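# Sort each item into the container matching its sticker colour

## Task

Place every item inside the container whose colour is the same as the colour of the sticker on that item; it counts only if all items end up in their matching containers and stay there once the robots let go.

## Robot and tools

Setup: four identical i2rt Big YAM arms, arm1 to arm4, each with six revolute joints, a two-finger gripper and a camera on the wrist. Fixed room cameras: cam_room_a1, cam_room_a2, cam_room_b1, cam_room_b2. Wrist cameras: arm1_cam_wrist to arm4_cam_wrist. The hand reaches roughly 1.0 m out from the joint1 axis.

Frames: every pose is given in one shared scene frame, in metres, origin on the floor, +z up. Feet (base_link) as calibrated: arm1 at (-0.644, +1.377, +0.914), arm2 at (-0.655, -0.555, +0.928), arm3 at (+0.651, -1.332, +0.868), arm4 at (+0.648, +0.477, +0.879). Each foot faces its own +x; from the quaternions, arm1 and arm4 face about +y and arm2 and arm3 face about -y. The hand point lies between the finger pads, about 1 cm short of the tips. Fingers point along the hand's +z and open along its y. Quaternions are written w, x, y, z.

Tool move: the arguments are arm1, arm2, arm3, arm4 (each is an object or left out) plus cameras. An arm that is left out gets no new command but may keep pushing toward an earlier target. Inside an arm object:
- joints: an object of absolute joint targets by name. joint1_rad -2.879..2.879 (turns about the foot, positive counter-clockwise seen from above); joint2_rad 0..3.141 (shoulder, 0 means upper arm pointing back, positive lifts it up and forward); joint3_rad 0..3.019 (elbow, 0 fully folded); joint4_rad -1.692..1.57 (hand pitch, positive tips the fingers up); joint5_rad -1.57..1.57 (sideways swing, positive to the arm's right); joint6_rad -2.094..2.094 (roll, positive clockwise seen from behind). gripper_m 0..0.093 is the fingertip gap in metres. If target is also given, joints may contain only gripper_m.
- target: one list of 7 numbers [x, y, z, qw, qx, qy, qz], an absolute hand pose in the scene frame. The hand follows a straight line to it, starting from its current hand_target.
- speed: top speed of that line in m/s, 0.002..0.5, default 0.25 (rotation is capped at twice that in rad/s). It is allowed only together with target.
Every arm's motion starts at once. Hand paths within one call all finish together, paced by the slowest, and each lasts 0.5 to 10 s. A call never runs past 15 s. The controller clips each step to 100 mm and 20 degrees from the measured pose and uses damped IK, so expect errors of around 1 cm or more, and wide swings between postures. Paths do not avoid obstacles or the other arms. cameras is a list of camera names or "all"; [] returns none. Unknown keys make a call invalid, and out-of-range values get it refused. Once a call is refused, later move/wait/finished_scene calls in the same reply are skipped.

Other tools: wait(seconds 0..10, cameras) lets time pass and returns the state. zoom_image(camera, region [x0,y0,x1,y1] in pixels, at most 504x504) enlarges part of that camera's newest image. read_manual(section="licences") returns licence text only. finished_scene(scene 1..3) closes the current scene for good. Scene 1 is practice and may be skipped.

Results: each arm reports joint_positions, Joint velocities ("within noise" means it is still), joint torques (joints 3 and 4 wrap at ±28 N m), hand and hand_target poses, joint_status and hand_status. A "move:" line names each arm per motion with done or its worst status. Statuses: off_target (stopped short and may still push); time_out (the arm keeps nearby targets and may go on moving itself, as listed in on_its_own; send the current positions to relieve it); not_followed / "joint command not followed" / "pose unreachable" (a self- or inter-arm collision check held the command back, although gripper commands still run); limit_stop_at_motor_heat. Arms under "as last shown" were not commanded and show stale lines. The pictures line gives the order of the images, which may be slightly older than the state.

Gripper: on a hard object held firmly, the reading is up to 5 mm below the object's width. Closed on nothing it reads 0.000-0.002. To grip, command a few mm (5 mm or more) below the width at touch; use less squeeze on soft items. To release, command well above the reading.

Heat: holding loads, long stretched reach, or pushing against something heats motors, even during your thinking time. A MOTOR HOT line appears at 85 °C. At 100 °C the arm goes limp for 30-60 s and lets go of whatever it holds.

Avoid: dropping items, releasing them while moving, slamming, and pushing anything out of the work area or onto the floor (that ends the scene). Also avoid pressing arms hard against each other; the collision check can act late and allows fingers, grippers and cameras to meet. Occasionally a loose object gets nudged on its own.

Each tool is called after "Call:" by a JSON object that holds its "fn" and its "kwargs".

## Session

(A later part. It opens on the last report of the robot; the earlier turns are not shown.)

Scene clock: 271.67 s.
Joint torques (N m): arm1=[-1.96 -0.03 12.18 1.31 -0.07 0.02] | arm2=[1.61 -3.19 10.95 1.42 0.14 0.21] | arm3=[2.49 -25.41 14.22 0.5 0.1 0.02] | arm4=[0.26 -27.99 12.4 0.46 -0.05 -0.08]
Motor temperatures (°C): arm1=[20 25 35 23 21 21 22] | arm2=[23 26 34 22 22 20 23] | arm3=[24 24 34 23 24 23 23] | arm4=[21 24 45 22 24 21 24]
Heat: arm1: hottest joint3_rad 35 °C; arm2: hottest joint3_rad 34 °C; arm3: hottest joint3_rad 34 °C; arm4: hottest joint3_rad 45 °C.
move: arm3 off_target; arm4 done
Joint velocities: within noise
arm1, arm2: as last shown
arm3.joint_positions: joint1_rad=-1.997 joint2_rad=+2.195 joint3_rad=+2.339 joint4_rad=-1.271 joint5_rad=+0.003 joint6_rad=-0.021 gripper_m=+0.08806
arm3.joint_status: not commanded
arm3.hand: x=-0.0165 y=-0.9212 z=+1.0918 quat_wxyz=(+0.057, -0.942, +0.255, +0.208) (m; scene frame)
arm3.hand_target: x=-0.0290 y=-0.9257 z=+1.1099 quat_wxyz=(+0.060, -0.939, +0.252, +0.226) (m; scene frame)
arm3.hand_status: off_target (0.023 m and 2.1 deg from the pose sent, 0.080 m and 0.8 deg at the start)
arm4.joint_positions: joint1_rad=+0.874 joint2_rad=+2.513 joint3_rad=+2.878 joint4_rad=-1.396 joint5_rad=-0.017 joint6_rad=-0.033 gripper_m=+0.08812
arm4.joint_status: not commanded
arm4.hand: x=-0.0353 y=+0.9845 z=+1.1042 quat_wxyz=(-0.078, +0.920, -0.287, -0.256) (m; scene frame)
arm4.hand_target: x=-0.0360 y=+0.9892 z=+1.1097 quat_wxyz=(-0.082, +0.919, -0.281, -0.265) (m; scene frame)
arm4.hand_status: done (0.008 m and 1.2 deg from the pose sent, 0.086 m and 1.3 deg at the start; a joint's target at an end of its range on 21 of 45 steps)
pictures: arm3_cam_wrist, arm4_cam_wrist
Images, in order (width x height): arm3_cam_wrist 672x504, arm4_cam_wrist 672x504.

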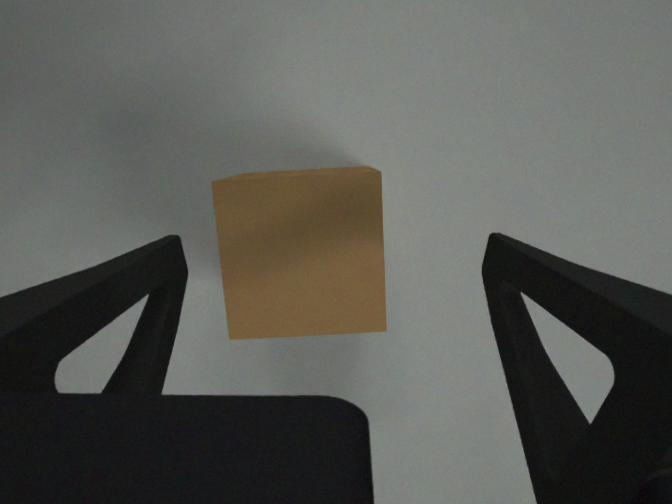

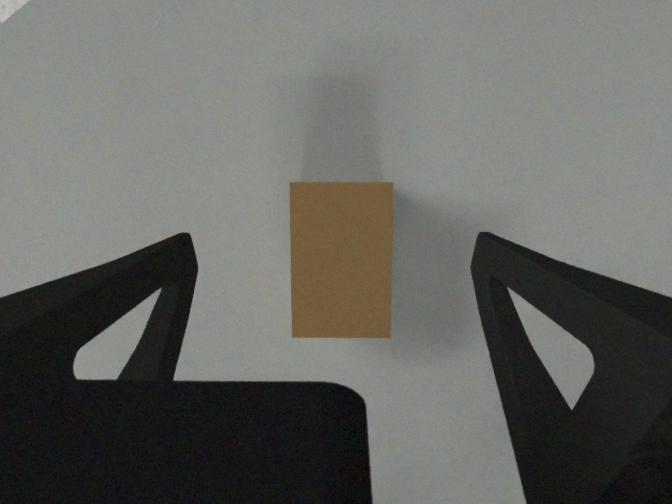

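Call:
{"fn": "move", "kwargs": {"arm3": {"target":[-0.028,-0.947,1.105,0.0582,-0.9411,0.2173,0.2522],"speed":0.15}, "arm4": {"target":[-0.027,0.984,1.017,0.0757,-0.92372,0.28241,0.24751],"speed":0.12}, "cameras": ["arm3_cam_wrist","arm4_cam_wrist"]}}

Scene clock: 301.17 s.
Joint torques (N m): arm1=[-1.85 0.03 12 1.18 -0.04 0.02] | arm2=[1.55 -3.25 10.92 1.4 0.15 0.21] | arm3=[2.37 -27.69 8.96 1.57 -0.09 -0.13] | arm4=[0.21 -29.92 8.85 1.26 -0.03 -0.03]
Motor temperatures (°C): arm1=[20 25 35 23 21 21 22] | arm2=[23 25 34 22 22 20 23] | arm3=[24 26 36 23 24 23 23] | arm4=[21 28 45 22 24 21 24]
Heat: arm1: hottest joint3_rad 35 °C; arm2: hottest joint3_rad 34 °C; arm3: hottest joint3_rad 36 °C; arm4: hottest joint3_rad 45 °C.
move: arm3 off_target; arm4 done
Joint velocities: within noise
arm1, arm2: as last shown
arm3.joint_positions: joint1_rad=-1.980 joint2_rad=+2.127 joint3_rad=+2.204 joint4_rad=-1.145 joint5_rad=-0.019 joint6_rad=-0.052 gripper_m=+0.08806
arm3.joint_status: not commanded
arm3.hand: x=-0.0229 y=-0.9374 z=+1.0917 quat_wxyz=(+0.056, -0.942, +0.229, +0.239) (m; scene frame)
arm3.hand_target: x=-0.0278 y=-0.9470 z=+1.1049 quat_wxyz=(+0.058, -0.941, +0.217, +0.252) (m; scene frame)
arm3.hand_status: off_target (0.017 m and 2.0 deg from the pose sent, 0.031 m and 6.7 deg at the start)
arm4.joint_positions: joint1_rad=+0.875 joint2_rad=+2.372 joint3_rad=+2.378 joint4_rad=-1.072 joint5_rad=-0.019 joint6_rad=-0.040 gripper_m=+0.08808
arm4.joint_status: not commanded
arm4.hand: x=-0.0285 y=+0.9780 z=+1.0124 quat_wxyz=(-0.072, +0.925, -0.284, -0.240) (m; scene frame)
arm4.hand_target: x=-0.0270 y=+0.9839 z=+1.0169 quat_wxyz=(-0.076, +0.924, -0.282, -0.247) (m; scene frame)
arm4.hand_status: done (0.008 m and 1.0 deg from the pose sent, 0.087 m and 1.2 deg at the start)
pictures: arm3_cam_wrist, arm4_cam_wrist
Images, in order (width x height): arm3_cam_wrist 672x504, arm4_cam_wrist 672x504.

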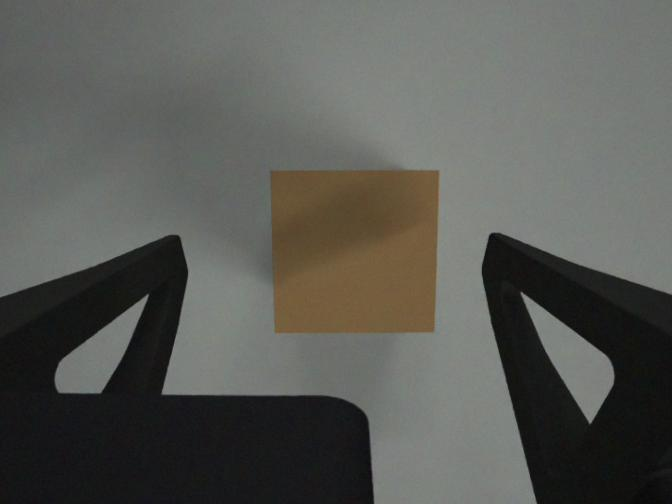

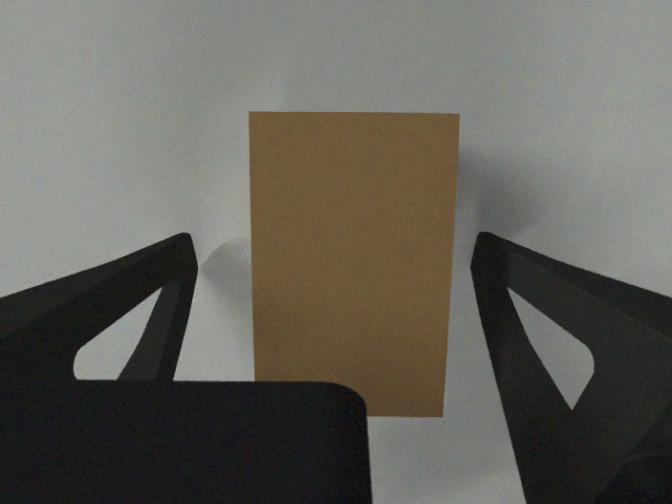

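Call:
{"fn": "move", "kwargs": {"arm3": {"target":[-0.0166,-0.939,1.035,0.0582,-0.9411,0.2173,0.2522],"speed":0.12}, "arm4": {"joints":{"gripper_m":0.039}}, "cameras": ["arm3_cam_wrist","arm4_cam_wrist"]}}

Scene clock: 309.77 s.
Joint torques (N m): arm1=[-2.02 -0.5 11.95 1.21 -0.04 0.03] | arm2=[1.55 -3.14 10.95 1.42 0.14 0.21] | arm3=[1.08 -26.81 8.99 1.61 -0.1 -0.13] | arm4=[0.67 -29.74 8.73 1.31 -0.02 -0.02]
Motor temperatures (°C): arm1=[20 24 35 23 21 21 22] | arm2=[23 25 34 22 22 20 23] | arm3=[24 27 36 23 24 23 23] | arm4=[21 28 43 22 24 21 24]
Heat: arm1: hottest joint3_rad 35 °C; arm2: hottest joint3_rad 34 °C; arm3: hottest joint3_rad 36 °C; arm4: hottest joint3_rad 43 °C.
move: arm3 done; arm4 off_target
Joint velocities: within noise
arm1, arm2: as last shown
arm3.joint_positions: joint1_rad=-1.980 joint2_rad=+2.105 joint3_rad=+1.994 joint4_rad=-0.951 joint5_rad=-0.028 joint6_rad=-0.069 gripper_m=+0.08806
arm3.joint_status: not commanded
arm3.hand: x=-0.0180 y=-0.9431 z=+1.0259 quat_wxyz=(+0.055, -0.944, +0.219, +0.242) (m; scene frame)
arm3.hand_target: x=-0.0166 y=-0.9390 z=+1.0352 quat_wxyz=(+0.058, -0.941, +0.217, +0.252) (m; scene frame)
arm3.hand_status: done (0.010 m and 1.3 deg from the pose sent, 0.057 m and 2.0 deg at the start)
arm4.joint_positions: joint1_rad=+0.873 joint2_rad=+2.372 joint3_rad=+2.377 joint4_rad=-1.072 joint5_rad=-0.019 joint6_rad=-0.040 gripper_m=+0.04425
arm4.joint_status: gripper_m off_target (ended at +0.04428, target +0.03900)
arm4.hand: x=-0.0275 y=+0.9793 z=+1.0120 quat_wxyz=(-0.072, +0.925, -0.285, -0.239) (m; scene frame)
arm4.hand_target: x=-0.0269 y=+0.9839 z=+1.0169 quat_wxyz=(-0.076, +0.924, -0.282, -0.247) (m; scene frame)
arm4.hand_status: not commanded
pictures: arm3_cam_wrist, arm4_cam_wrist
Images, in order (width x height): arm3_cam_wrist 672x504, arm4_cam_wrist 672x504.

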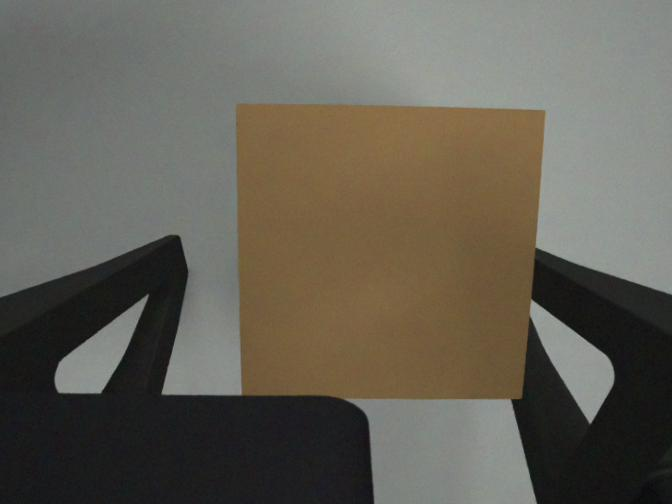

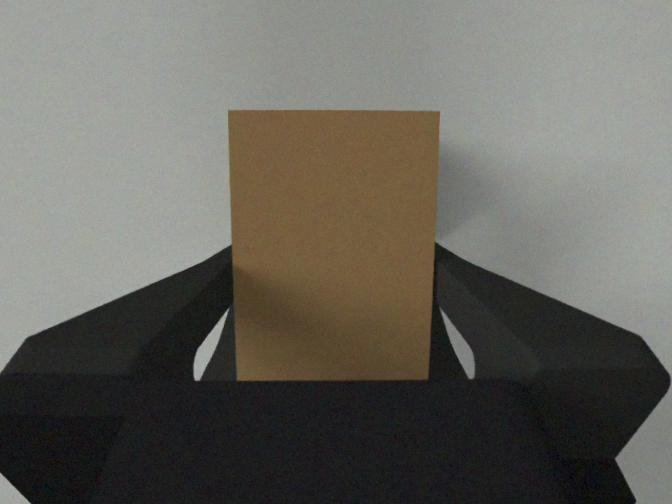

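Call:
{"fn": "move", "kwargs": {"arm3": {"joints":{"gripper_m":0.046}}, "arm4": {"target":[-0.027,0.984,1.10,0.0757,-0.92372,0.28241,0.24751],"speed":0.12}, "cameras": ["arm3_cam_wrist","arm4_cam_wrist"]}}

Scene clock: 315.10 s.
Joint torques (N m): arm1=[-1.73 0.32 12.1 1.21 -0.05 0.02] | arm2=[1.49 -3.08 10.95 1.42 0.14 0.2] | arm3=[0.97 -26.64 9.01 1.57 -0.08 -0.12] | arm4=[0.26 -27.58 13.11 0.55 -0.02 -0.06]
Motor temperatures (°C): arm1=[20 24 35 23 21 21 21] | arm2=[23 25 34 22 22 20 23] | arm3=[24 27 35 23 24 23 23] | arm4=[21 28 42 22 24 21 25]
Heat: arm1: hottest joint3_rad 35 °C; arm2: hottest joint3_rad 34 °C; arm3: hottest joint3_rad 35 °C; arm4: hottest joint3_rad 42 °C.
move: arm3 off_target; arm4 off_target
Joint velocities: within noise
arm1, arm2: as last shown
arm3.joint_positions: joint1_rad=-1.980 joint2_rad=+2.105 joint3_rad=+1.994 joint4_rad=-0.951 joint5_rad=-0.029 joint6_rad=-0.069 gripper_m=+0.05314
arm3.joint_status: gripper_m off_target (ended at +0.05317, target +0.04600)
arm3.hand: x=-0.0180 y=-0.9432 z=+1.0259 quat_wxyz=(+0.054, -0.944, +0.219, +0.242) (m; scene frame)
arm3.hand_target: x=-0.0165 y=-0.9390 z=+1.0352 quat_wxyz=(+0.058, -0.941, +0.217, +0.252) (m; scene frame)
arm3.hand_status: not commanded
arm4.joint_positions: joint1_rad=+0.873 joint2_rad=+2.411 joint3_rad=+2.660 joint4_rad=-1.320 joint5_rad=-0.019 joint6_rad=-0.040 gripper_m=+0.04425
arm4.joint_status: not commanded
arm4.hand: x=-0.0234 y=+0.9768 z=+1.0915 quat_wxyz=(-0.072, +0.926, -0.285, -0.238) (m; scene frame)
arm4.hand_target: x=-0.0264 y=+0.9835 z=+1.0998 quat_wxyz=(-0.076, +0.923, -0.282, -0.249) (m; scene frame)
arm4.hand_status: off_target (0.012 m and 1.3 deg from the pose sent, 0.088 m and 1.1 deg at the start)
pictures: arm3_cam_wrist, arm4_cam_wrist
Images, in order (width x height): arm3_cam_wrist 672x504, arm4_cam_wrist 672x504.

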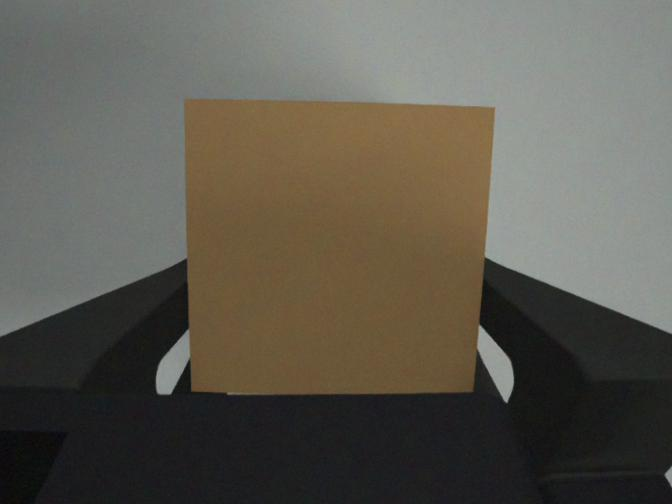

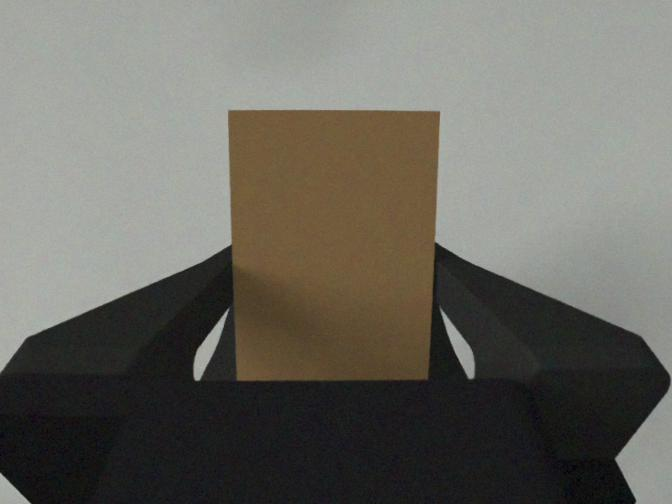

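Call:
{"fn": "move", "kwargs": {"arm3": {"target":[-0.0165,-0.939,1.105,0.0582,-0.9411,0.2173,0.2522],"speed":0.12}, "cameras": []}}

Call:
{"fn": "move", "kwargs": {"arm3": {"target":[0.269,-1.0935,1.15,0.06699,-0.93301,0.25,0.25],"speed":0.3}, "arm4": {"target":[0.284,0.7415,1.16,0.0757,-0.92372,0.28241,0.24751],"speed":0.3}, "cameras": ["cam_room_a1","cam_room_a2","cam_room_b1","cam_room_b2"]}}

Scene clock: 320.97 s.
Joint torques (N m): arm1=[-1.96 0.21 12.08 1.22 -0.05 0.02] | arm2=[1.55 -3.25 10.93 1.42 0.14 0.2] | arm3=[1.14 -26.46 14.31 0.64 -0.05 -0.11] | arm4=[0.67 -27.52 12.98 0.49 -0.03 -0.06]
Motor temperatures (°C): arm1=[20 24 35 23 21 21 21] | arm2=[23 25 34 22 22 20 23] | arm3=[24 27 35 23 24 23 24] | arm4=[21 29 44 22 24 21 25]
Heat: arm1: hottest joint3_rad 35 °C; arm2: hottest joint3_rad 34 °C; arm3: hottest joint3_rad 35 °C; arm4: hottest joint3_rad 44 °C.
move: arm3 off_target
Joint velocities: within noise
arm1, arm2, arm4: as last shown
arm3.joint_positions: joint1_rad=-1.980 joint2_rad=+2.092 joint3_rad=+2.091 joint4_rad=-1.105 joint5_rad=-0.029 joint6_rad=-0.069 gripper_m=+0.05313
arm3.joint_status: not commanded
arm3.hand: x=-0.0088 y=-0.9480 z=+1.0665 quat_wxyz=(+0.048, -0.949, +0.220, +0.222) (m; scene frame)
arm3.hand_target: x=-0.0147 y=-0.9400 z=+1.1050 quat_wxyz=(+0.058, -0.941, +0.217, +0.253) (m; scene frame)
arm3.hand_status: off_target (0.040 m and 3.7 deg from the pose sent, 0.079 m and 1.3 deg at the start)
arm4.hand: x=-0.0235 y=+0.9768 z=+1.0917 quat_wxyz=(-0.072, +0.926, -0.285, -0.238) (m; scene frame)
arm4.hand_target: x=-0.0264 y=+0.9835 z=+1.0999 quat_wxyz=(-0.076, +0.923, -0.282, -0.249) (m; scene frame)
pictures: none
No camera images: "cameras" was empty.

Scene clock: 322.97 s.
Joint torques (N m): arm1=[-2.37 -0.56 12.03 1.13 -0.03 0] | arm2=[1.49 -3.19 10.92 1.39 0.14 0.21] | arm3=[0.32 -9.35 9.44 0.9 0.1 0.03] | arm4=[1.44 -8.76 9.37 0.49 0.21 0.12]
Motor temperatures (°C): arm1=[20 24 35 23 21 21 21] | arm2=[23 25 34 22 22 20 23] | arm3=[24 27 35 23 24 23 24] | arm4=[21 29 43 22 24 21 25]
Heat: arm1: hottest joint3_rad 35 °C; arm2: hottest joint3_rad 34 °C; arm3: hottest joint3_rad 35 °C; arm4: hottest joint3_rad 43 °C.
move: arm3 done; arm4 done
Joint velocities: within noise
arm1, arm2: as last shown
arm3.joint_positions: joint1_rad=-1.986 joint2_rad=+1.177 joint3_rad=+1.163 joint4_rad=-1.013 joint5_rad=-0.006 joint6_rad=-0.037 gripper_m=+0.05313
arm3.joint_status: not commanded
arm3.hand: x=+0.2650 y=-1.0992 z=+1.1545 quat_wxyz=(+0.067, -0.934, +0.239, +0.256) (m; scene frame)
arm3.hand_target: x=+0.2691 y=-1.0935 z=+1.1500 quat_wxyz=(+0.067, -0.933, +0.250, +0.250) (m; scene frame)
arm3.hand_status: done (0.008 m and 1.5 deg from the pose sent, 0.325 m and 5.4 deg at the start)
arm4.joint_positions: joint1_rad=+0.878 joint2_rad=+1.181 joint3_rad=+1.153 joint4_rad=-1.002 joint5_rad=-0.016 joint6_rad=-0.040 gripper_m=+0.04425
arm4.joint_status: not commanded
arm4.hand: x=+0.2864 y=+0.7432 z=+1.1652 quat_wxyz=(-0.079, +0.921, -0.281, -0.256) (m; scene frame)
arm4.hand_target: x=+0.2841 y=+0.7415 z=+1.1601 quat_wxyz=(-0.076, +0.924, -0.282, -0.248) (m; scene frame)
arm4.hand_status: done (0.006 m and 1.1 deg from the pose sent, 0.393 m and 1.3 deg at the start)
pictures: cam_room_a1, cam_room_a2, cam_room_b1, cam_room_b2
Images, in order (width x height): cam_room_a1 672x504, cam_room_a2 672x504, cam_room_b1 672x504, cam_room_b2 672x504.

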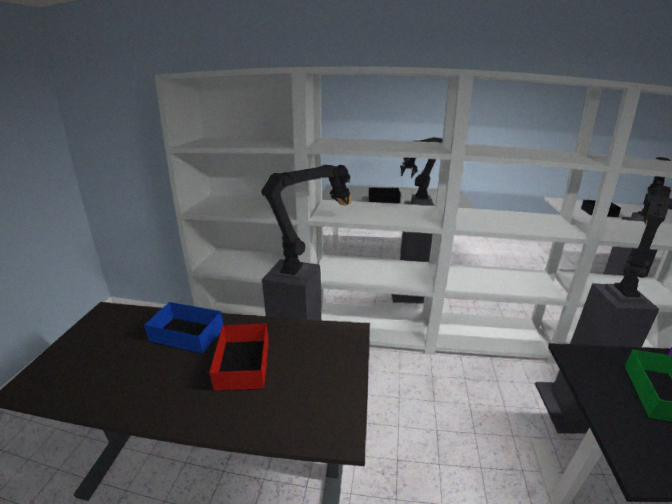

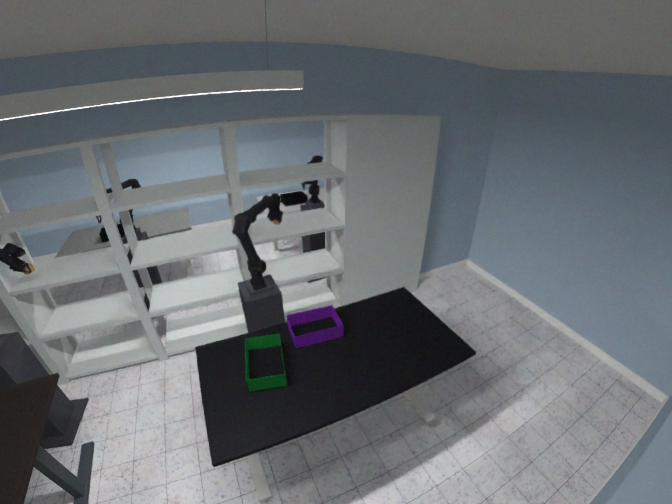

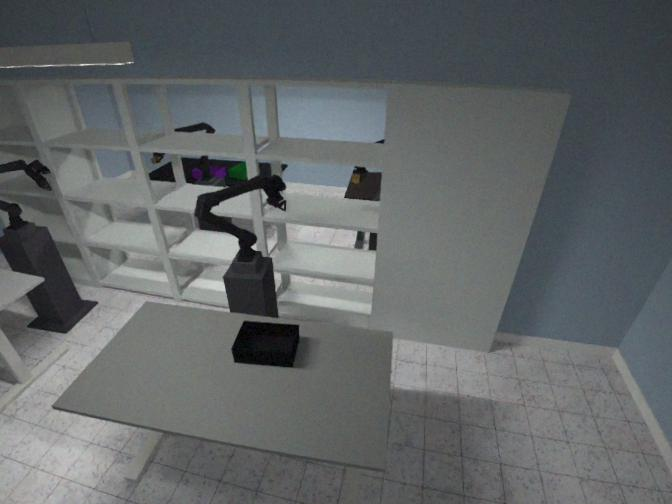

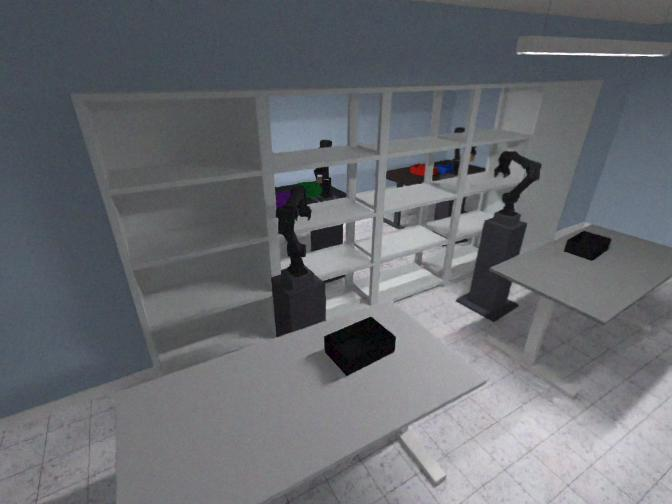

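Call:
{"fn": "move", "kwargs": {"arm3": {"joints":{"joint2_rad":1.1,"joint3_rad":1.4,"joint4_rad":-1.55,"joint5_rad":0,"joint6_rad":0}}, "arm4": {"joints":{"joint2_rad":1.1,"joint3_rad":1.4,"joint4_rad":-1.55,"joint5_rad":0,"joint6_rad":0}}, "cameras": []}}

Call:
{"fn": "move", "kwargs": {"arm3": {"joints":{"joint1_rad":1.45}}, "arm4": {"joints":{"joint1_rad":-1.45}}, "cameras": ["arm3_cam_wrist","arm4_cam_wrist"]}}

Scene clock: 328.57 s.
Joint torques (N m): arm1=[-2.14 -0.21 12 1.18 -0.06 0] | arm2=[1.61 -3.19 10.93 1.43 0.14 0.21] | arm3=[0.5 -6.77 12.12 0.35 0.11 0.03] | arm4=[1.14 -5.89 10.63 0.17 0.21 0.16]
Motor temperatures (°C): arm1=[20 24 35 23 21 21 21] | arm2=[23 25 34 22 22 20 23] | arm3=[24 27 34 23 24 23 24] | arm4=[21 29 42 22 24 21 25]
Heat: arm1: hottest joint3_rad 35 °C; arm2: hottest joint3_rad 34 °C; arm3: hottest joint3_rad 34 °C; arm4: hottest joint3_rad 42 °C.
move: arm3 done; arm4 done
Joint velocities: within noise
arm1.joint_positions: joint1_rad=-2.236 joint2_rad=+0.792 joint3_rad=+0.792 joint4_rad=-1.103 joint5_rad=-0.006 joint6_rad=-0.002 gripper_m=+0.07494
arm1.joint_status: not commanded
arm1.hand: x=-0.3941 y=+1.2103 z=+1.1381 quat_wxyz=(-0.215, -0.284, -0.932, +0.066) (m; scene frame)
arm1.hand_target: x=-0.3918 y=+1.2080 z=+1.1401 quat_wxyz=(-0.216, -0.284, -0.932, +0.067) (m; scene frame)
arm1.hand_status: not commanded
arm2.joint_positions: joint1_rad=+0.944 joint2_rad=+0.790 joint3_rad=+0.808 joint4_rad=-1.092 joint5_rad=+0.002 joint6_rad=-0.010 gripper_m=+0.07990
arm2.joint_status: not commanded
arm2.hand: x=-0.3920 y=-0.7044 z=+1.1660 quat_wxyz=(-0.238, -0.241, -0.939, +0.062) (m; scene frame)
arm2.hand_target: x=-0.3927 y=-0.7013 z=+1.1585 quat_wxyz=(-0.226, -0.244, -0.941, +0.058) (m; scene frame)
arm2.hand_status: not commanded
arm3.joint_positions: joint1_rad=-1.986 joint2_rad=+1.091 joint3_rad=+1.364 joint4_rad=-1.543 joint5_rad=-0.003 joint6_rad=-0.008 gripper_m=+0.05313
arm3.joint_status: all done
arm3.hand: x=+0.3515 y=-1.1489 z=+1.2308 quat_wxyz=(+0.033, -0.955, +0.259, +0.142) (m; scene frame)
arm3.hand_target: x=+0.3500 y=-1.1413 z=+1.2430 quat_wxyz=(+0.037, -0.950, +0.269, +0.151) (m; scene frame)
arm3.hand_status: not commanded
arm4.joint_positions: joint1_rad=+0.879 joint2_rad=+1.086 joint3_rad=+1.371 joint4_rad=-1.539 joint5_rad=-0.003 joint6_rad=-0.013 gripper_m=+0.04425
arm4.joint_status: all done
arm4.hand: x=+0.3691 y=+0.6854 z=+1.2509 quat_wxyz=(-0.046, +0.940, -0.302, -0.152) (m; scene frame)
arm4.hand_target: x=+0.3644 y=+0.6865 z=+1.2580 quat_wxyz=(-0.047, +0.939, -0.305, -0.153) (m; scene frame)
arm4.hand_status: not commanded
pictures: none
No camera images: "cameras" was empty.

Scene clock: 331.30 s.
Joint torques (N m): arm1=[-2.32 0.03 12.19 1.29 -0.08 0.01] | arm2=[1.49 -3.25 10.95 1.39 0.14 0.2] | arm3=[1.79 -9.05 12.11 0.51 0.08 -0.11] | arm4=[1.03 -7.12 10.54 0.17 0.08 0.16]
Motor temperatures (°C): arm1=[20 24 35 23 21 21 21] | arm2=[23 25 34 22 22 20 23] | arm3=[24 27 35 23 24 23 24] | arm4=[21 29 42 22 24 21 25]
Heat: arm1: hottest joint3_rad 35 °C; arm2: hottest joint3_rad 34 °C; arm3: hottest joint3_rad 35 °C; arm4: hottest joint3_rad 42 °C.
move: arm3 done; arm4 done
Joint velocities: within noise
arm1, arm2: as last shown
arm3.joint_positions: joint1_rad=+1.443 joint2_rad=+1.114 joint3_rad=+1.364 joint4_rad=-1.549 joint5_rad=-0.001 joint6_rad=+0.006 gripper_m=+0.05313
arm3.joint_status: all done
arm3.hand: x=+0.9916 y=-1.4134 z=+1.2270 quat_wxyz=(-0.136, -0.125, -0.983, +0.022) (m; scene frame)
arm3.hand_target: x=+0.9931 y=-1.4112 z=+1.2475 quat_wxyz=(-0.160, -0.118, -0.980, +0.026) (m; scene frame)
arm3.hand_status: not commanded
arm4.joint_positions: joint1_rad=-1.451 joint2_rad=+1.098 joint3_rad=+1.371 joint4_rad=-1.539 joint5_rad=+0.000 joint6_rad=-0.011 gripper_m=+0.04425
arm4.joint_status: all done
arm4.hand: x=+0.9957 y=+0.5397 z=+1.2444 quat_wxyz=(-0.149, +0.093, -0.984, -0.011) (m; scene frame)
arm4.hand_target: x=+0.9972 y=+0.5404 z=+1.2555 quat_wxyz=(-0.156, +0.087, -0.984, -0.013) (m; scene frame)
arm4.hand_status: not commanded
pictures: arm3_cam_wrist, arm4_cam_wrist
Images, in order (width x height): arm3_cam_wrist 672x504, arm4_cam_wrist 672x504.

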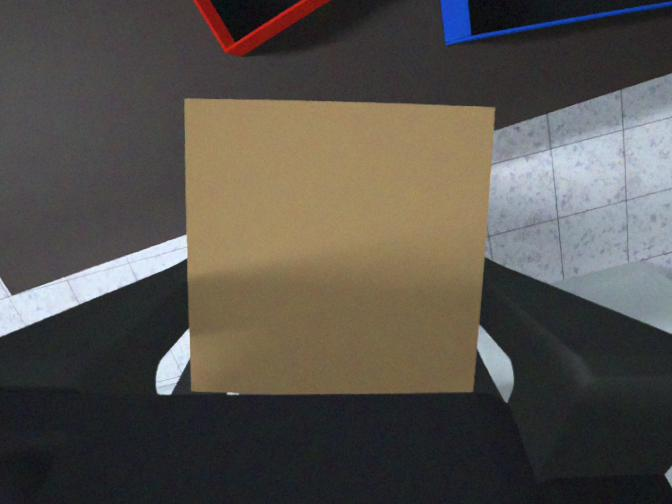

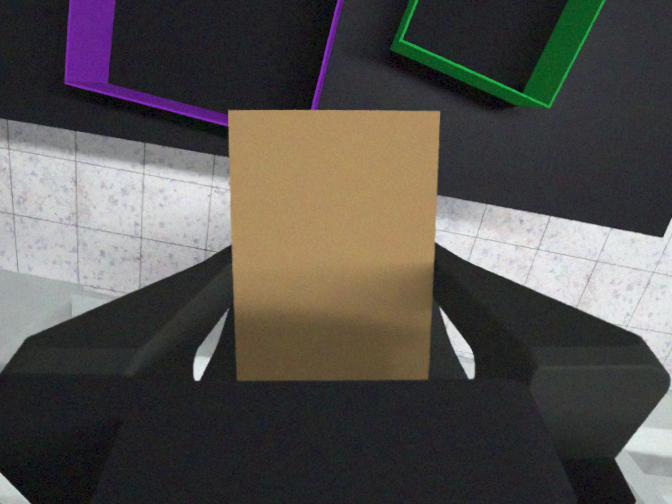

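Call:
{"fn": "move", "kwargs": {"arm3": {"joints":{"joint1_rad":1.02}}, "arm4": {"joints":{"joint1_rad":-1.14}}, "cameras": ["arm3_cam_wrist","arm4_cam_wrist"]}}

Call:
{"fn": "move", "kwargs": {"arm3": {"target":[1.129,-1.708,1.05,0.2287,0.3159,0.9174,-0.0788],"speed":0.2}, "arm4": {"target":[1.089,0.71,1.05,0.2347,-0.2347,0.9415,0.0585],"speed":0.2}, "cameras": ["arm3_cam_wrist","arm4_cam_wrist"]}}

Scene clock: 360.07 s.
Joint torques (N m): arm1=[-1.73 -0.5 12.11 1.16 -0.06 -0.01] | arm2=[1.55 -3.14 10.92 1.39 0.14 0.21] | arm3=[0.79 -9.11 12.16 0.51 0.02 -0.09] | arm4=[0.67 -7.53 10.65 0.17 0.13 0.13]
Motor temperatures (°C): arm1=[20 24 35 23 21 21 21] | arm2=[23 25 34 22 22 20 23] | arm3=[24 26 36 23 24 23 24] | arm4=[21 26 41 22 24 21 26]
Heat: arm1: hottest joint3_rad 35 °C; arm2: hottest joint3_rad 34 °C; arm3: hottest joint3_rad 36 °C; arm4: hottest joint3_rad 41 °C.
move: arm3 done; arm4 done
Joint velocities: within noise
arm1, arm2: as last shown
arm3.joint_positions: joint1_rad=+1.026 joint2_rad=+1.114 joint3_rad=+1.364 joint4_rad=-1.549 joint5_rad=+0.000 joint6_rad=+0.005 gripper_m=+0.05312
arm3.joint_status: all done
arm3.hand: x=+0.9270 y=-1.5445 z=+1.2288 quat_wxyz=(-0.131, -0.326, -0.935, +0.050) (m; scene frame)
arm3.hand_target: x=+0.9265 y=-1.5463 z=+1.2492 quat_wxyz=(-0.154, -0.324, -0.932, +0.059) (m; scene frame)
arm3.hand_status: not commanded
arm4.joint_positions: joint1_rad=-1.136 joint2_rad=+1.098 joint3_rad=+1.371 joint4_rad=-1.539 joint5_rad=-0.001 joint6_rad=-0.011 gripper_m=+0.04426
arm4.joint_status: all done
arm4.hand: x=+0.9597 y=+0.6440 z=+1.2442 quat_wxyz=(-0.145, +0.246, -0.958, -0.035) (m; scene frame)
arm4.hand_target: x=+0.9618 y=+0.6434 z=+1.2553 quat_wxyz=(-0.152, +0.238, -0.959, -0.037) (m; scene frame)
arm4.hand_status: not commanded
pictures: arm3_cam_wrist, arm4_cam_wrist
Images, in order (width x height): arm3_cam_wrist 672x504, arm4_cam_wrist 672x504.

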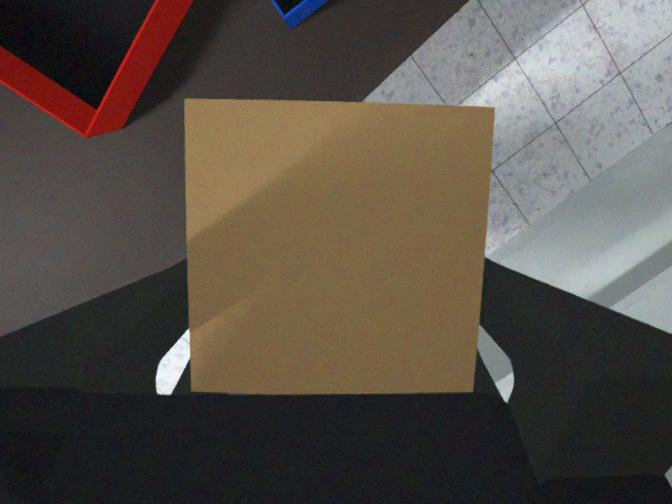

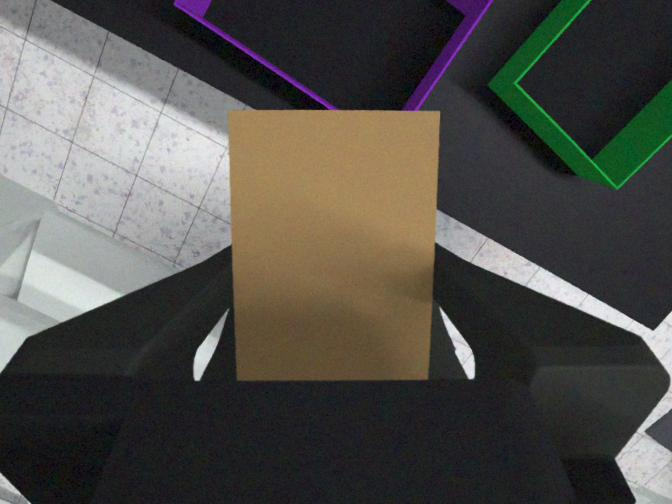

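Scene clock: 362.47 s.
Joint torques (N m): arm1=[-2.32 -0.44 12.07 1.17 -0.04 0] | arm2=[1.55 -3.14 10.92 1.42 0.14 0.21] | arm3=[0.62 -17.9 13.65 1.48 -0.07 -0.12] | arm4=[0.44 -12.1 8.92 1.26 0.03 0.15]
Motor temperatures (°C): arm1=[20 24 35 23 21 21 21] | arm2=[23 25 34 22 22 20 23] | arm3=[24 26 36 23 24 23 24] | arm4=[21 26 41 22 24 21 26]
Heat: arm1: hottest joint3_rad 35 °C; arm2: hottest joint3_rad 34 °C; arm3: hottest joint3_rad 36 °C; arm4: hottest joint3_rad 41 °C.
move: arm3 off_target; arm4 done
Joint velocities: within noise
arm1, arm2: as last shown
arm3.joint_positions: joint1_rad=+1.026 joint2_rad=+1.676 joint3_rad=+1.336 joint4_rad=-0.828 joint5_rad=-0.010 joint6_rad=+0.003 gripper_m=+0.05312
arm3.joint_status: not commanded
arm3.hand: x=+1.1119 y=-1.6903 z=+1.0190 quat_wxyz=(-0.193, -0.320, -0.925, +0.066) (m; scene frame)
arm3.hand_target: x=+1.1272 y=-1.7066 z=+1.0507 quat_wxyz=(-0.229, -0.316, -0.917, +0.079) (m; scene frame)
arm3.hand_status: off_target (0.040 m and 4.4 deg from the pose sent, 0.315 m and 11.9 deg at the start)
arm4.joint_positions: joint1_rad=-1.136 joint2_rad=+1.381 joint3_rad=+1.050 joint4_rad=-0.761 joint5_rad=-0.001 joint6_rad=-0.011 gripper_m=+0.04426
arm4.joint_status: not commanded
arm4.hand: x=+1.0822 y=+0.7094 z=+1.0488 quat_wxyz=(-0.227, +0.242, -0.942, -0.055) (m; scene frame)
arm4.hand_target: x=+1.0889 y=+0.7099 z=+1.0501 quat_wxyz=(-0.235, +0.235, -0.941, -0.058) (m; scene frame)
arm4.hand_status: done (0.007 m and 1.2 deg from the pose sent, 0.242 m and 10.9 deg at the start)
pictures: arm3_cam_wrist, arm4_cam_wrist
Images, in order (width x height): arm3_cam_wrist 672x504, arm4_cam_wrist 672x504.

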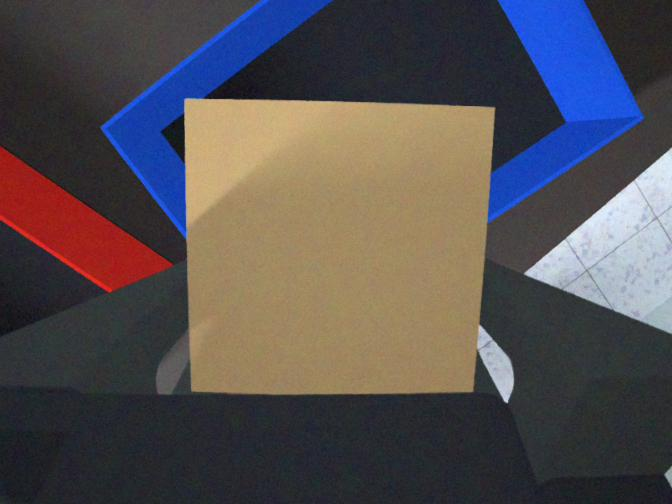

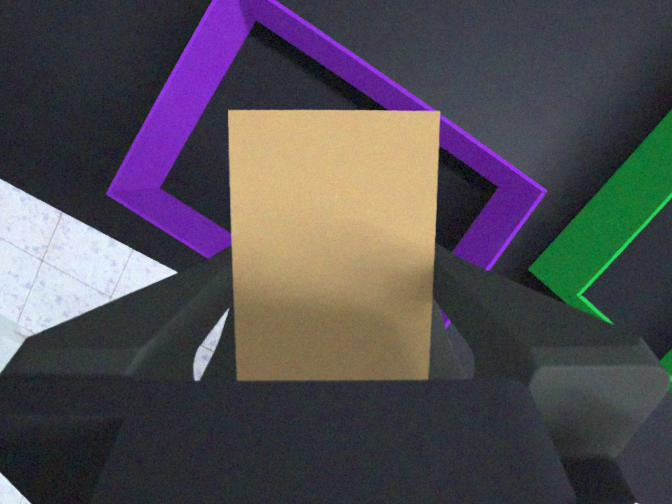

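Call:
{"fn": "move", "kwargs": {"arm3": {"target":[1.143,-1.738,0.85,0.2287,0.3159,0.9174,-0.0788],"speed":0.15}, "arm4": {"target":[1.092,0.716,0.80,0.2347,-0.2347,0.9415,0.0585],"speed":0.15}, "cameras": ["arm3_cam_wrist","arm4_cam_wrist"]}}

Scene clock: 385.73 s.
Joint torques (N m): arm1=[-2.08 -0.09 12.11 1.29 -0.05 -0.05] | arm2=[1.49 -3.25 10.93 1.43 0.14 0.21] | arm3=[0.03 -20.13 7.19 1.66 -0.09 -0.12] | arm4=[1.14 -15.27 5.04 1.42 0.16 0.19]
Motor temperatures (°C): arm1=[20 24 35 23 21 21 21] | arm2=[23 25 34 22 22 20 23] | arm3=[24 26 37 23 24 23 24] | arm4=[21 25 40 22 24 21 26]
Heat: arm1: hottest joint3_rad 35 °C; arm2: hottest joint3_rad 34 °C; arm3: hottest joint3_rad 37 °C; arm4: hottest joint3_rad 40 °C.
move: arm3 done; arm4 done
Joint velocities: within noise
arm1, arm2: as last shown
arm3.joint_positions: joint1_rad=+1.011 joint2_rad=+1.989 joint3_rad=+1.269 joint4_rad=-0.383 joint5_rad=-0.021 joint6_rad=-0.017 gripper_m=+0.05312
arm3.joint_status: not commanded
arm3.hand: x=+1.1471 y=-1.7294 z=+0.8511 quat_wxyz=(-0.224, -0.313, -0.920, +0.076) (m; scene frame)
arm3.hand_target: x=+1.1429 y=-1.7378 z=+0.8499 quat_wxyz=(-0.229, -0.316, -0.917, +0.079) (m; scene frame)
arm3.hand_status: done (0.010 m and 0.8 deg from the pose sent, 0.178 m and 4.4 deg at the start)
arm4.joint_positions: joint1_rad=-1.136 joint2_rad=+1.862 joint3_rad=+0.816 joint4_rad=-0.042 joint5_rad=-0.001 joint6_rad=-0.008 gripper_m=+0.04426
arm4.joint_status: not commanded
arm4.hand: x=+1.0896 y=+0.7131 z=+0.8015 quat_wxyz=(-0.229, +0.240, -0.942, -0.056) (m; scene frame)
arm4.hand_target: x=+1.0920 y=+0.7160 z=+0.8000 quat_wxyz=(-0.235, +0.235, -0.941, -0.058) (m; scene frame)
arm4.hand_status: done (0.004 m and 0.9 deg from the pose sent, 0.249 m and 1.2 deg at the start)
pictures: arm3_cam_wrist, arm4_cam_wrist
Images, in order (width x height): arm3_cam_wrist 672x504, arm4_cam_wrist 672x504.

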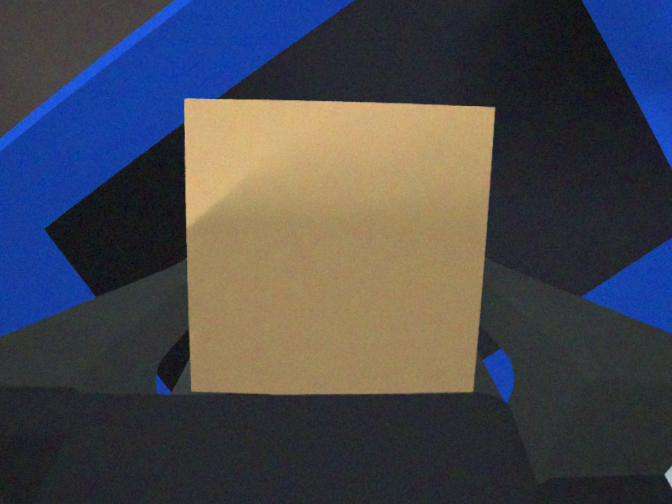

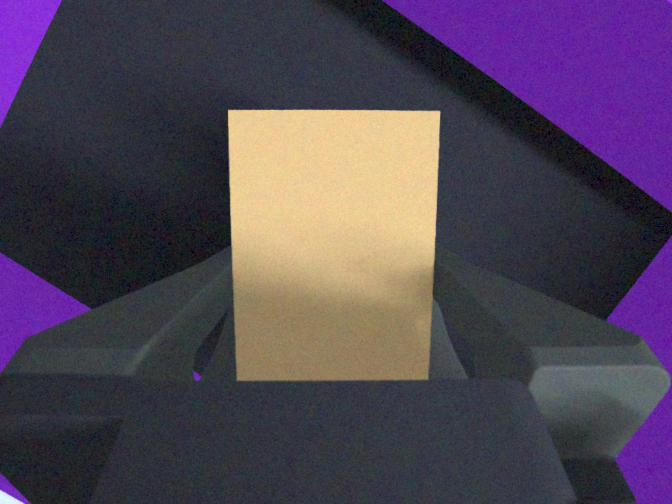

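Call:
{"fn": "move", "kwargs": {"arm3": {"target":[1.139,-1.738,0.765,0.2287,0.3159,0.9174,-0.0788],"speed":0.12}, "arm4": {"target":[1.092,0.716,0.75,0.2347,-0.2347,0.9415,0.0585],"speed":0.12}, "cameras": ["arm3_cam_wrist","arm4_cam_wrist"]}}

Call:
{"fn": "move", "kwargs": {"arm3": {"target":[1.139,-1.738,0.750,0.2287,0.3159,0.9174,-0.0788],"speed":0.06}, "arm4": {"target":[1.092,0.716,0.738,0.2347,-0.2347,0.9415,0.0585],"speed":0.06}, "cameras": []}}

Scene clock: 391.90 s.
Joint torques (N m): arm1=[-2.2 -0.32 12.05 1.32 -0.04 0] | arm2=[1.49 -3.19 10.93 1.4 0.14 0.21] | arm3=[-0.03 -20.66 6.11 1.62 -0.09 -0.12] | arm4=[1.03 -15.44 4.44 1.4 0.18 0.17]
Motor temperatures (°C): arm1=[20 24 35 23 21 21 21] | arm2=[23 25 34 22 22 20 23] | arm3=[24 26 36 23 24 23 25] | arm4=[21 25 39 22 24 21 26]
Heat: arm1: hottest joint3_rad 35 °C; arm2: hottest joint3_rad 34 °C; arm3: hottest joint3_rad 36 °C; arm4: hottest joint3_rad 39 °C.
move: arm3 done; arm4 done
Joint velocities: within noise
arm1, arm2: as last shown
arm3.joint_positions: joint1_rad=+1.008 joint2_rad=+2.144 joint3_rad=+1.243 joint4_rad=-0.201 joint5_rad=-0.022 joint6_rad=-0.019 gripper_m=+0.05312
arm3.joint_status: not commanded
arm3.hand: x=+1.1434 y=-1.7297 z=+0.7664 quat_wxyz=(-0.224, -0.313, -0.920, +0.076) (m; scene frame)
arm3.hand_target: x=+1.1388 y=-1.7379 z=+0.7650 quat_wxyz=(-0.229, -0.316, -0.917, +0.079) (m; scene frame)
arm3.hand_status: done (0.010 m and 0.7 deg from the pose sent, 0.087 m and 0.8 deg at the start)
arm4.joint_positions: joint1_rad=-1.136 joint2_rad=+1.993 joint3_rad=+0.816 joint4_rad=+0.090 joint5_rad=-0.001 joint6_rad=-0.008 gripper_m=+0.04426
arm4.joint_status: not commanded
arm4.hand: x=+1.0884 y=+0.7124 z=+0.7539 quat_wxyz=(-0.230, +0.240, -0.941, -0.057) (m; scene frame)
arm4.hand_target: x=+1.0920 y=+0.7160 z=+0.7502 quat_wxyz=(-0.235, +0.235, -0.941, -0.059) (m; scene frame)
arm4.hand_status: done (0.006 m and 0.8 deg from the pose sent, 0.052 m and 0.9 deg at the start)
pictures: arm3_cam_wrist, arm4_cam_wrist
Images, in order (width x height): arm3_cam_wrist 672x504, arm4_cam_wrist 672x504.

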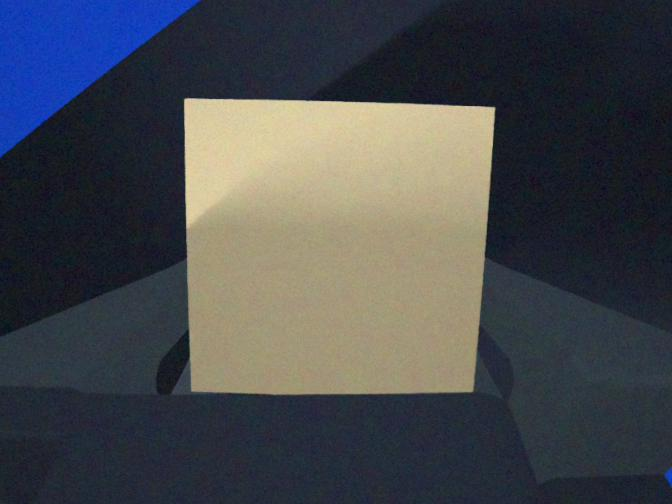

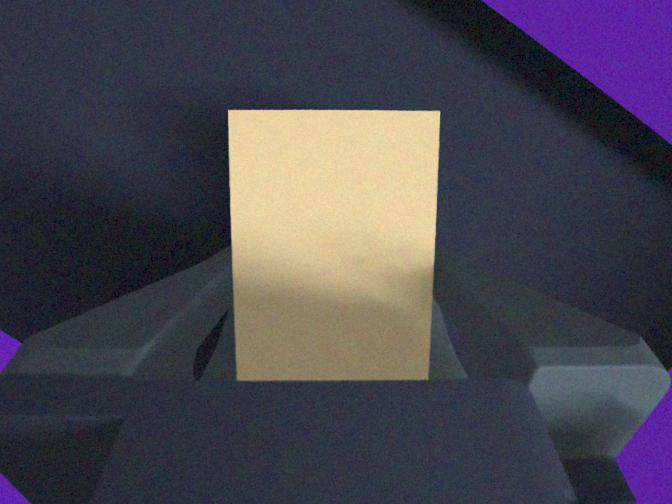

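Scene clock: 392.87 s.
Joint torques (N m): arm1=[-2.55 -0.15 12.1 1.36 -0.06 0.02] | arm2=[1.55 -3.14 10.95 1.43 0.14 0.22] | arm3=[0.03 -20.01 6.15 1.65 -0.09 -0.13] | arm4=[1.14 -15.09 4.55 1.44 0.17 0.14]
Motor temperatures (°C): arm1=[20 24 35 23 21 21 21] | arm2=[23 25 34 22 22 20 23] | arm3=[24 26 36 23 24 23 25] | arm4=[21 25 39 22 24 21 26]
Heat: arm1: hottest joint3_rad 35 °C; arm2: hottest joint3_rad 34 °C; arm3: hottest joint3_rad 36 °C; arm4: hottest joint3_rad 39 °C.
move: arm3 off_target; arm4 done
Joint velocities: within noise
arm1, arm2: as last shown
arm3.joint_positions: joint1_rad=+1.008 joint2_rad=+2.168 joint3_rad=+1.243 joint4_rad=-0.173 joint5_rad=-0.022 joint6_rad=-0.019 gripper_m=+0.05312
arm3.joint_status: not commanded
arm3.hand: x=+1.1438 y=-1.7301 z=+0.7551 quat_wxyz=(-0.226, -0.313, -0.919, +0.077) (m; scene frame)
arm3.hand_target: x=+1.1388 y=-1.7379 z=+0.7501 quat_wxyz=(-0.229, -0.316, -0.917, +0.079) (m; scene frame)
arm3.hand_status: off_target (0.011 m and 0.5 deg from the pose sent, 0.019 m and 0.7 deg at the start)
arm4.joint_positions: joint1_rad=-1.136 joint2_rad=+2.024 joint3_rad=+0.816 joint4_rad=+0.120 joint5_rad=-0.001 joint6_rad=-0.008 gripper_m=+0.04426
arm4.joint_status: not commanded
arm4.hand: x=+1.0869 y=+0.7116 z=+0.7424 quat_wxyz=(-0.229, +0.240, -0.942, -0.056) (m; scene frame)
arm4.hand_target: x=+1.0919 y=+0.7159 z=+0.7382 quat_wxyz=(-0.235, +0.235, -0.941, -0.058) (m; scene frame)
arm4.hand_status: done (0.008 m and 0.9 deg from the pose sent, 0.017 m and 0.8 deg at the start)
pictures: none
No camera images: "cameras" was empty.

Call:
{"fn": "move", "kwargs": {"arm3": {"target":[1.139,-1.738,0.743,0.2287,0.3159,0.9174,-0.0788],"speed":0.05}, "arm4": {"target":[1.092,0.716,0.728,0.2347,-0.2347,0.9415,0.0585],"speed":0.05}, "cameras": []}}

Call:
{"fn": "move", "kwargs": {"arm3": {"target":[1.139,-1.738,0.735,0.2287,0.3159,0.9174,-0.0788],"speed":0.05}, "arm4": {"target":[1.092,0.716,0.720,0.2347,-0.2347,0.9415,0.0585],"speed":0.05}, "cameras": ["arm3_cam_wrist","arm4_cam_wrist"]}}

Scene clock: 399.63 s.
Joint torques (N m): arm1=[-1.9 -0.15 12.05 1.21 -0.04 -0.01] | arm2=[1.55 -3.14 10.96 1.43 0.14 0.2] | arm3=[-0.03 -19.55 6.22 1.62 -0.06 -0.12] | arm4=[0.97 -14.21 4.68 1.24 0.2 0.14]
Motor temperatures (°C): arm1=[20 24 35 23 21 21 21] | arm2=[23 25 34 22 22 20 23] | arm3=[24 27 35 23 24 23 25] | arm4=[21 25 37 22 24 21 26]
Heat: arm1: hottest joint3_rad 35 °C; arm2: hottest joint3_rad 34 °C; arm3: hottest joint3_rad 35 °C; arm4: hottest joint3_rad 37 °C.
move: arm3 off_target; arm4 off_target
Joint velocities: within noise
arm1, arm2: as last shown
arm3.joint_positions: joint1_rad=+1.008 joint2_rad=+2.178 joint3_rad=+1.243 joint4_rad=-0.158 joint5_rad=-0.023 joint6_rad=-0.019 gripper_m=+0.05312
arm3.joint_status: not commanded
arm3.hand: x=+1.1443 y=-1.7305 z=+0.7505 quat_wxyz=(-0.228, -0.313, -0.919, +0.077) (m; scene frame)
arm3.hand_target: x=+1.1388 y=-1.7378 z=+0.7431 quat_wxyz=(-0.229, -0.316, -0.917, +0.079) (m; scene frame)
arm3.hand_status: off_target (0.012 m and 0.4 deg from the pose sent, 0.015 m and 0.6 deg at the start)
arm4.joint_positions: joint1_rad=-1.136 joint2_rad=+2.042 joint3_rad=+0.817 joint4_rad=+0.148 joint5_rad=-0.001 joint6_rad=-0.008 gripper_m=+0.04426
arm4.joint_status: not commanded
arm4.hand: x=+1.0881 y=+0.7123 z=+0.7371 quat_wxyz=(-0.234, +0.240, -0.940, -0.058) (m; scene frame)
arm4.hand_target: x=+1.0917 y=+0.7158 z=+0.7282 quat_wxyz=(-0.235, +0.235, -0.941, -0.058) (m; scene frame)
arm4.hand_status: off_target (0.011 m and 0.6 deg from the pose sent, 0.016 m and 0.9 deg at the start)
pictures: none
No camera images: "cameras" was empty.

Scene clock: 400.60 s.
Joint torques (N m): arm1=[-2.49 0.21 12.19 1.35 -0.04 0.01] | arm2=[1.49 -3.08 10.92 1.43 0.14 0.2] | arm3=[0.09 -18.55 6.27 1.66 -0.04 -0.11] | arm4=[0.85 -12.63 4.9 1.31 0.19 0.19]
Motor temperatures (°C): arm1=[20 24 35 23 21 21 21] | arm2=[23 25 34 22 22 20 23] | arm3=[24 27 35 23 24 23 25] | arm4=[21 25 37 22 24 21 26]
Heat: arm1: hottest joint3_rad 35 °C; arm2: hottest joint3_rad 34 °C; arm3: hottest joint3_rad 35 °C; arm4: hottest joint3_rad 37 °C.
move: arm3 off_target; arm4 off_target
Joint velocities: within noise
arm1.joint_positions: joint1_rad=-2.236 joint2_rad=+0.792 joint3_rad=+0.792 joint4_rad=-1.103 joint5_rad=-0.006 joint6_rad=-0.002 gripper_m=+0.07494
arm1.joint_status: not commanded
arm1.hand: x=-0.3941 y=+1.2103 z=+1.1381 quat_wxyz=(-0.215, -0.284, -0.932, +0.066) (m; scene frame)
arm1.hand_target: x=-0.3918 y=+1.2080 z=+1.1401 quat_wxyz=(-0.216, -0.284, -0.932, +0.067) (m; scene frame)
arm1.hand_status: not commanded
arm2.joint_positions: joint1_rad=+0.944 joint2_rad=+0.790 joint3_rad=+0.808 joint4_rad=-1.092 joint5_rad=+0.002 joint6_rad=-0.010 gripper_m=+0.07990
arm2.joint_status: not commanded
arm2.hand: x=-0.3920 y=-0.7044 z=+1.1660 quat_wxyz=(-0.238, -0.241, -0.939, +0.062) (m; scene frame)
arm2.hand_target: x=-0.3927 y=-0.7013 z=+1.1585 quat_wxyz=(-0.226, -0.244, -0.941, +0.058) (m; scene frame)
arm2.hand_status: not commanded
arm3.joint_positions: joint1_rad=+1.008 joint2_rad=+2.182 joint3_rad=+1.243 joint4_rad=-0.143 joint5_rad=-0.024 joint6_rad=-0.019 gripper_m=+0.05312
arm3.joint_status: not commanded
arm3.hand: x=+1.1461 y=-1.7318 z=+0.7498 quat_wxyz=(-0.233, -0.312, -0.918, +0.079) (m; scene frame)
arm3.hand_target: x=+1.1387 y=-1.7376 z=+0.7353 quat_wxyz=(-0.229, -0.316, -0.917, +0.079) (m; scene frame)
arm3.hand_status: off_target (0.018 m and 0.7 deg from the pose sent, 0.018 m and 0.5 deg at the start)
arm4.joint_positions: joint1_rad=-1.136 joint2_rad=+2.048 joint3_rad=+0.817 joint4_rad=+0.167 joint5_rad=-0.001 joint6_rad=-0.008 gripper_m=+0.04426
arm4.joint_status: not commanded
arm4.hand: x=+1.0903 y=+0.7134 z=+0.7364 quat_wxyz=(-0.240, +0.239, -0.939, -0.059) (m; scene frame)
arm4.hand_target: x=+1.0913 y=+0.7156 z=+0.7205 quat_wxyz=(-0.235, +0.235, -0.941, -0.058) (m; scene frame)
arm4.hand_status: off_target (0.017 m and 0.9 deg from the pose sent, 0.018 m and 0.6 deg at the start)
pictures: arm3_cam_wrist, arm4_cam_wrist
Images, in order (width x height): arm3_cam_wrist 672x504, arm4_cam_wrist 672x504.

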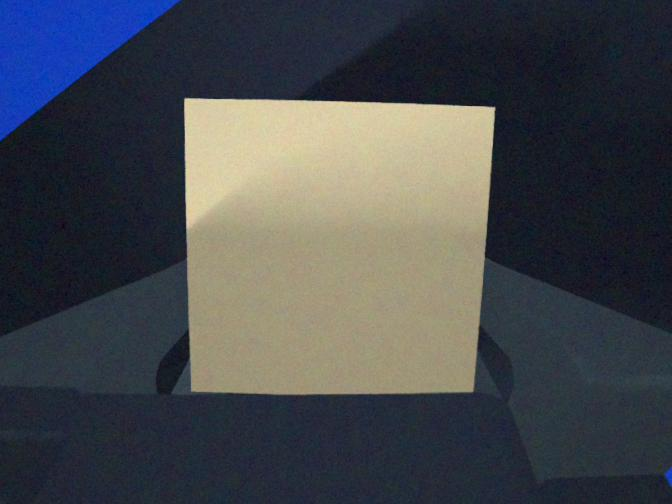

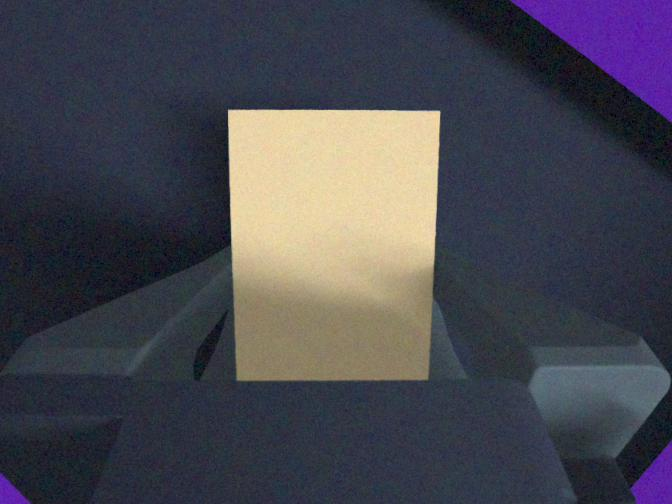

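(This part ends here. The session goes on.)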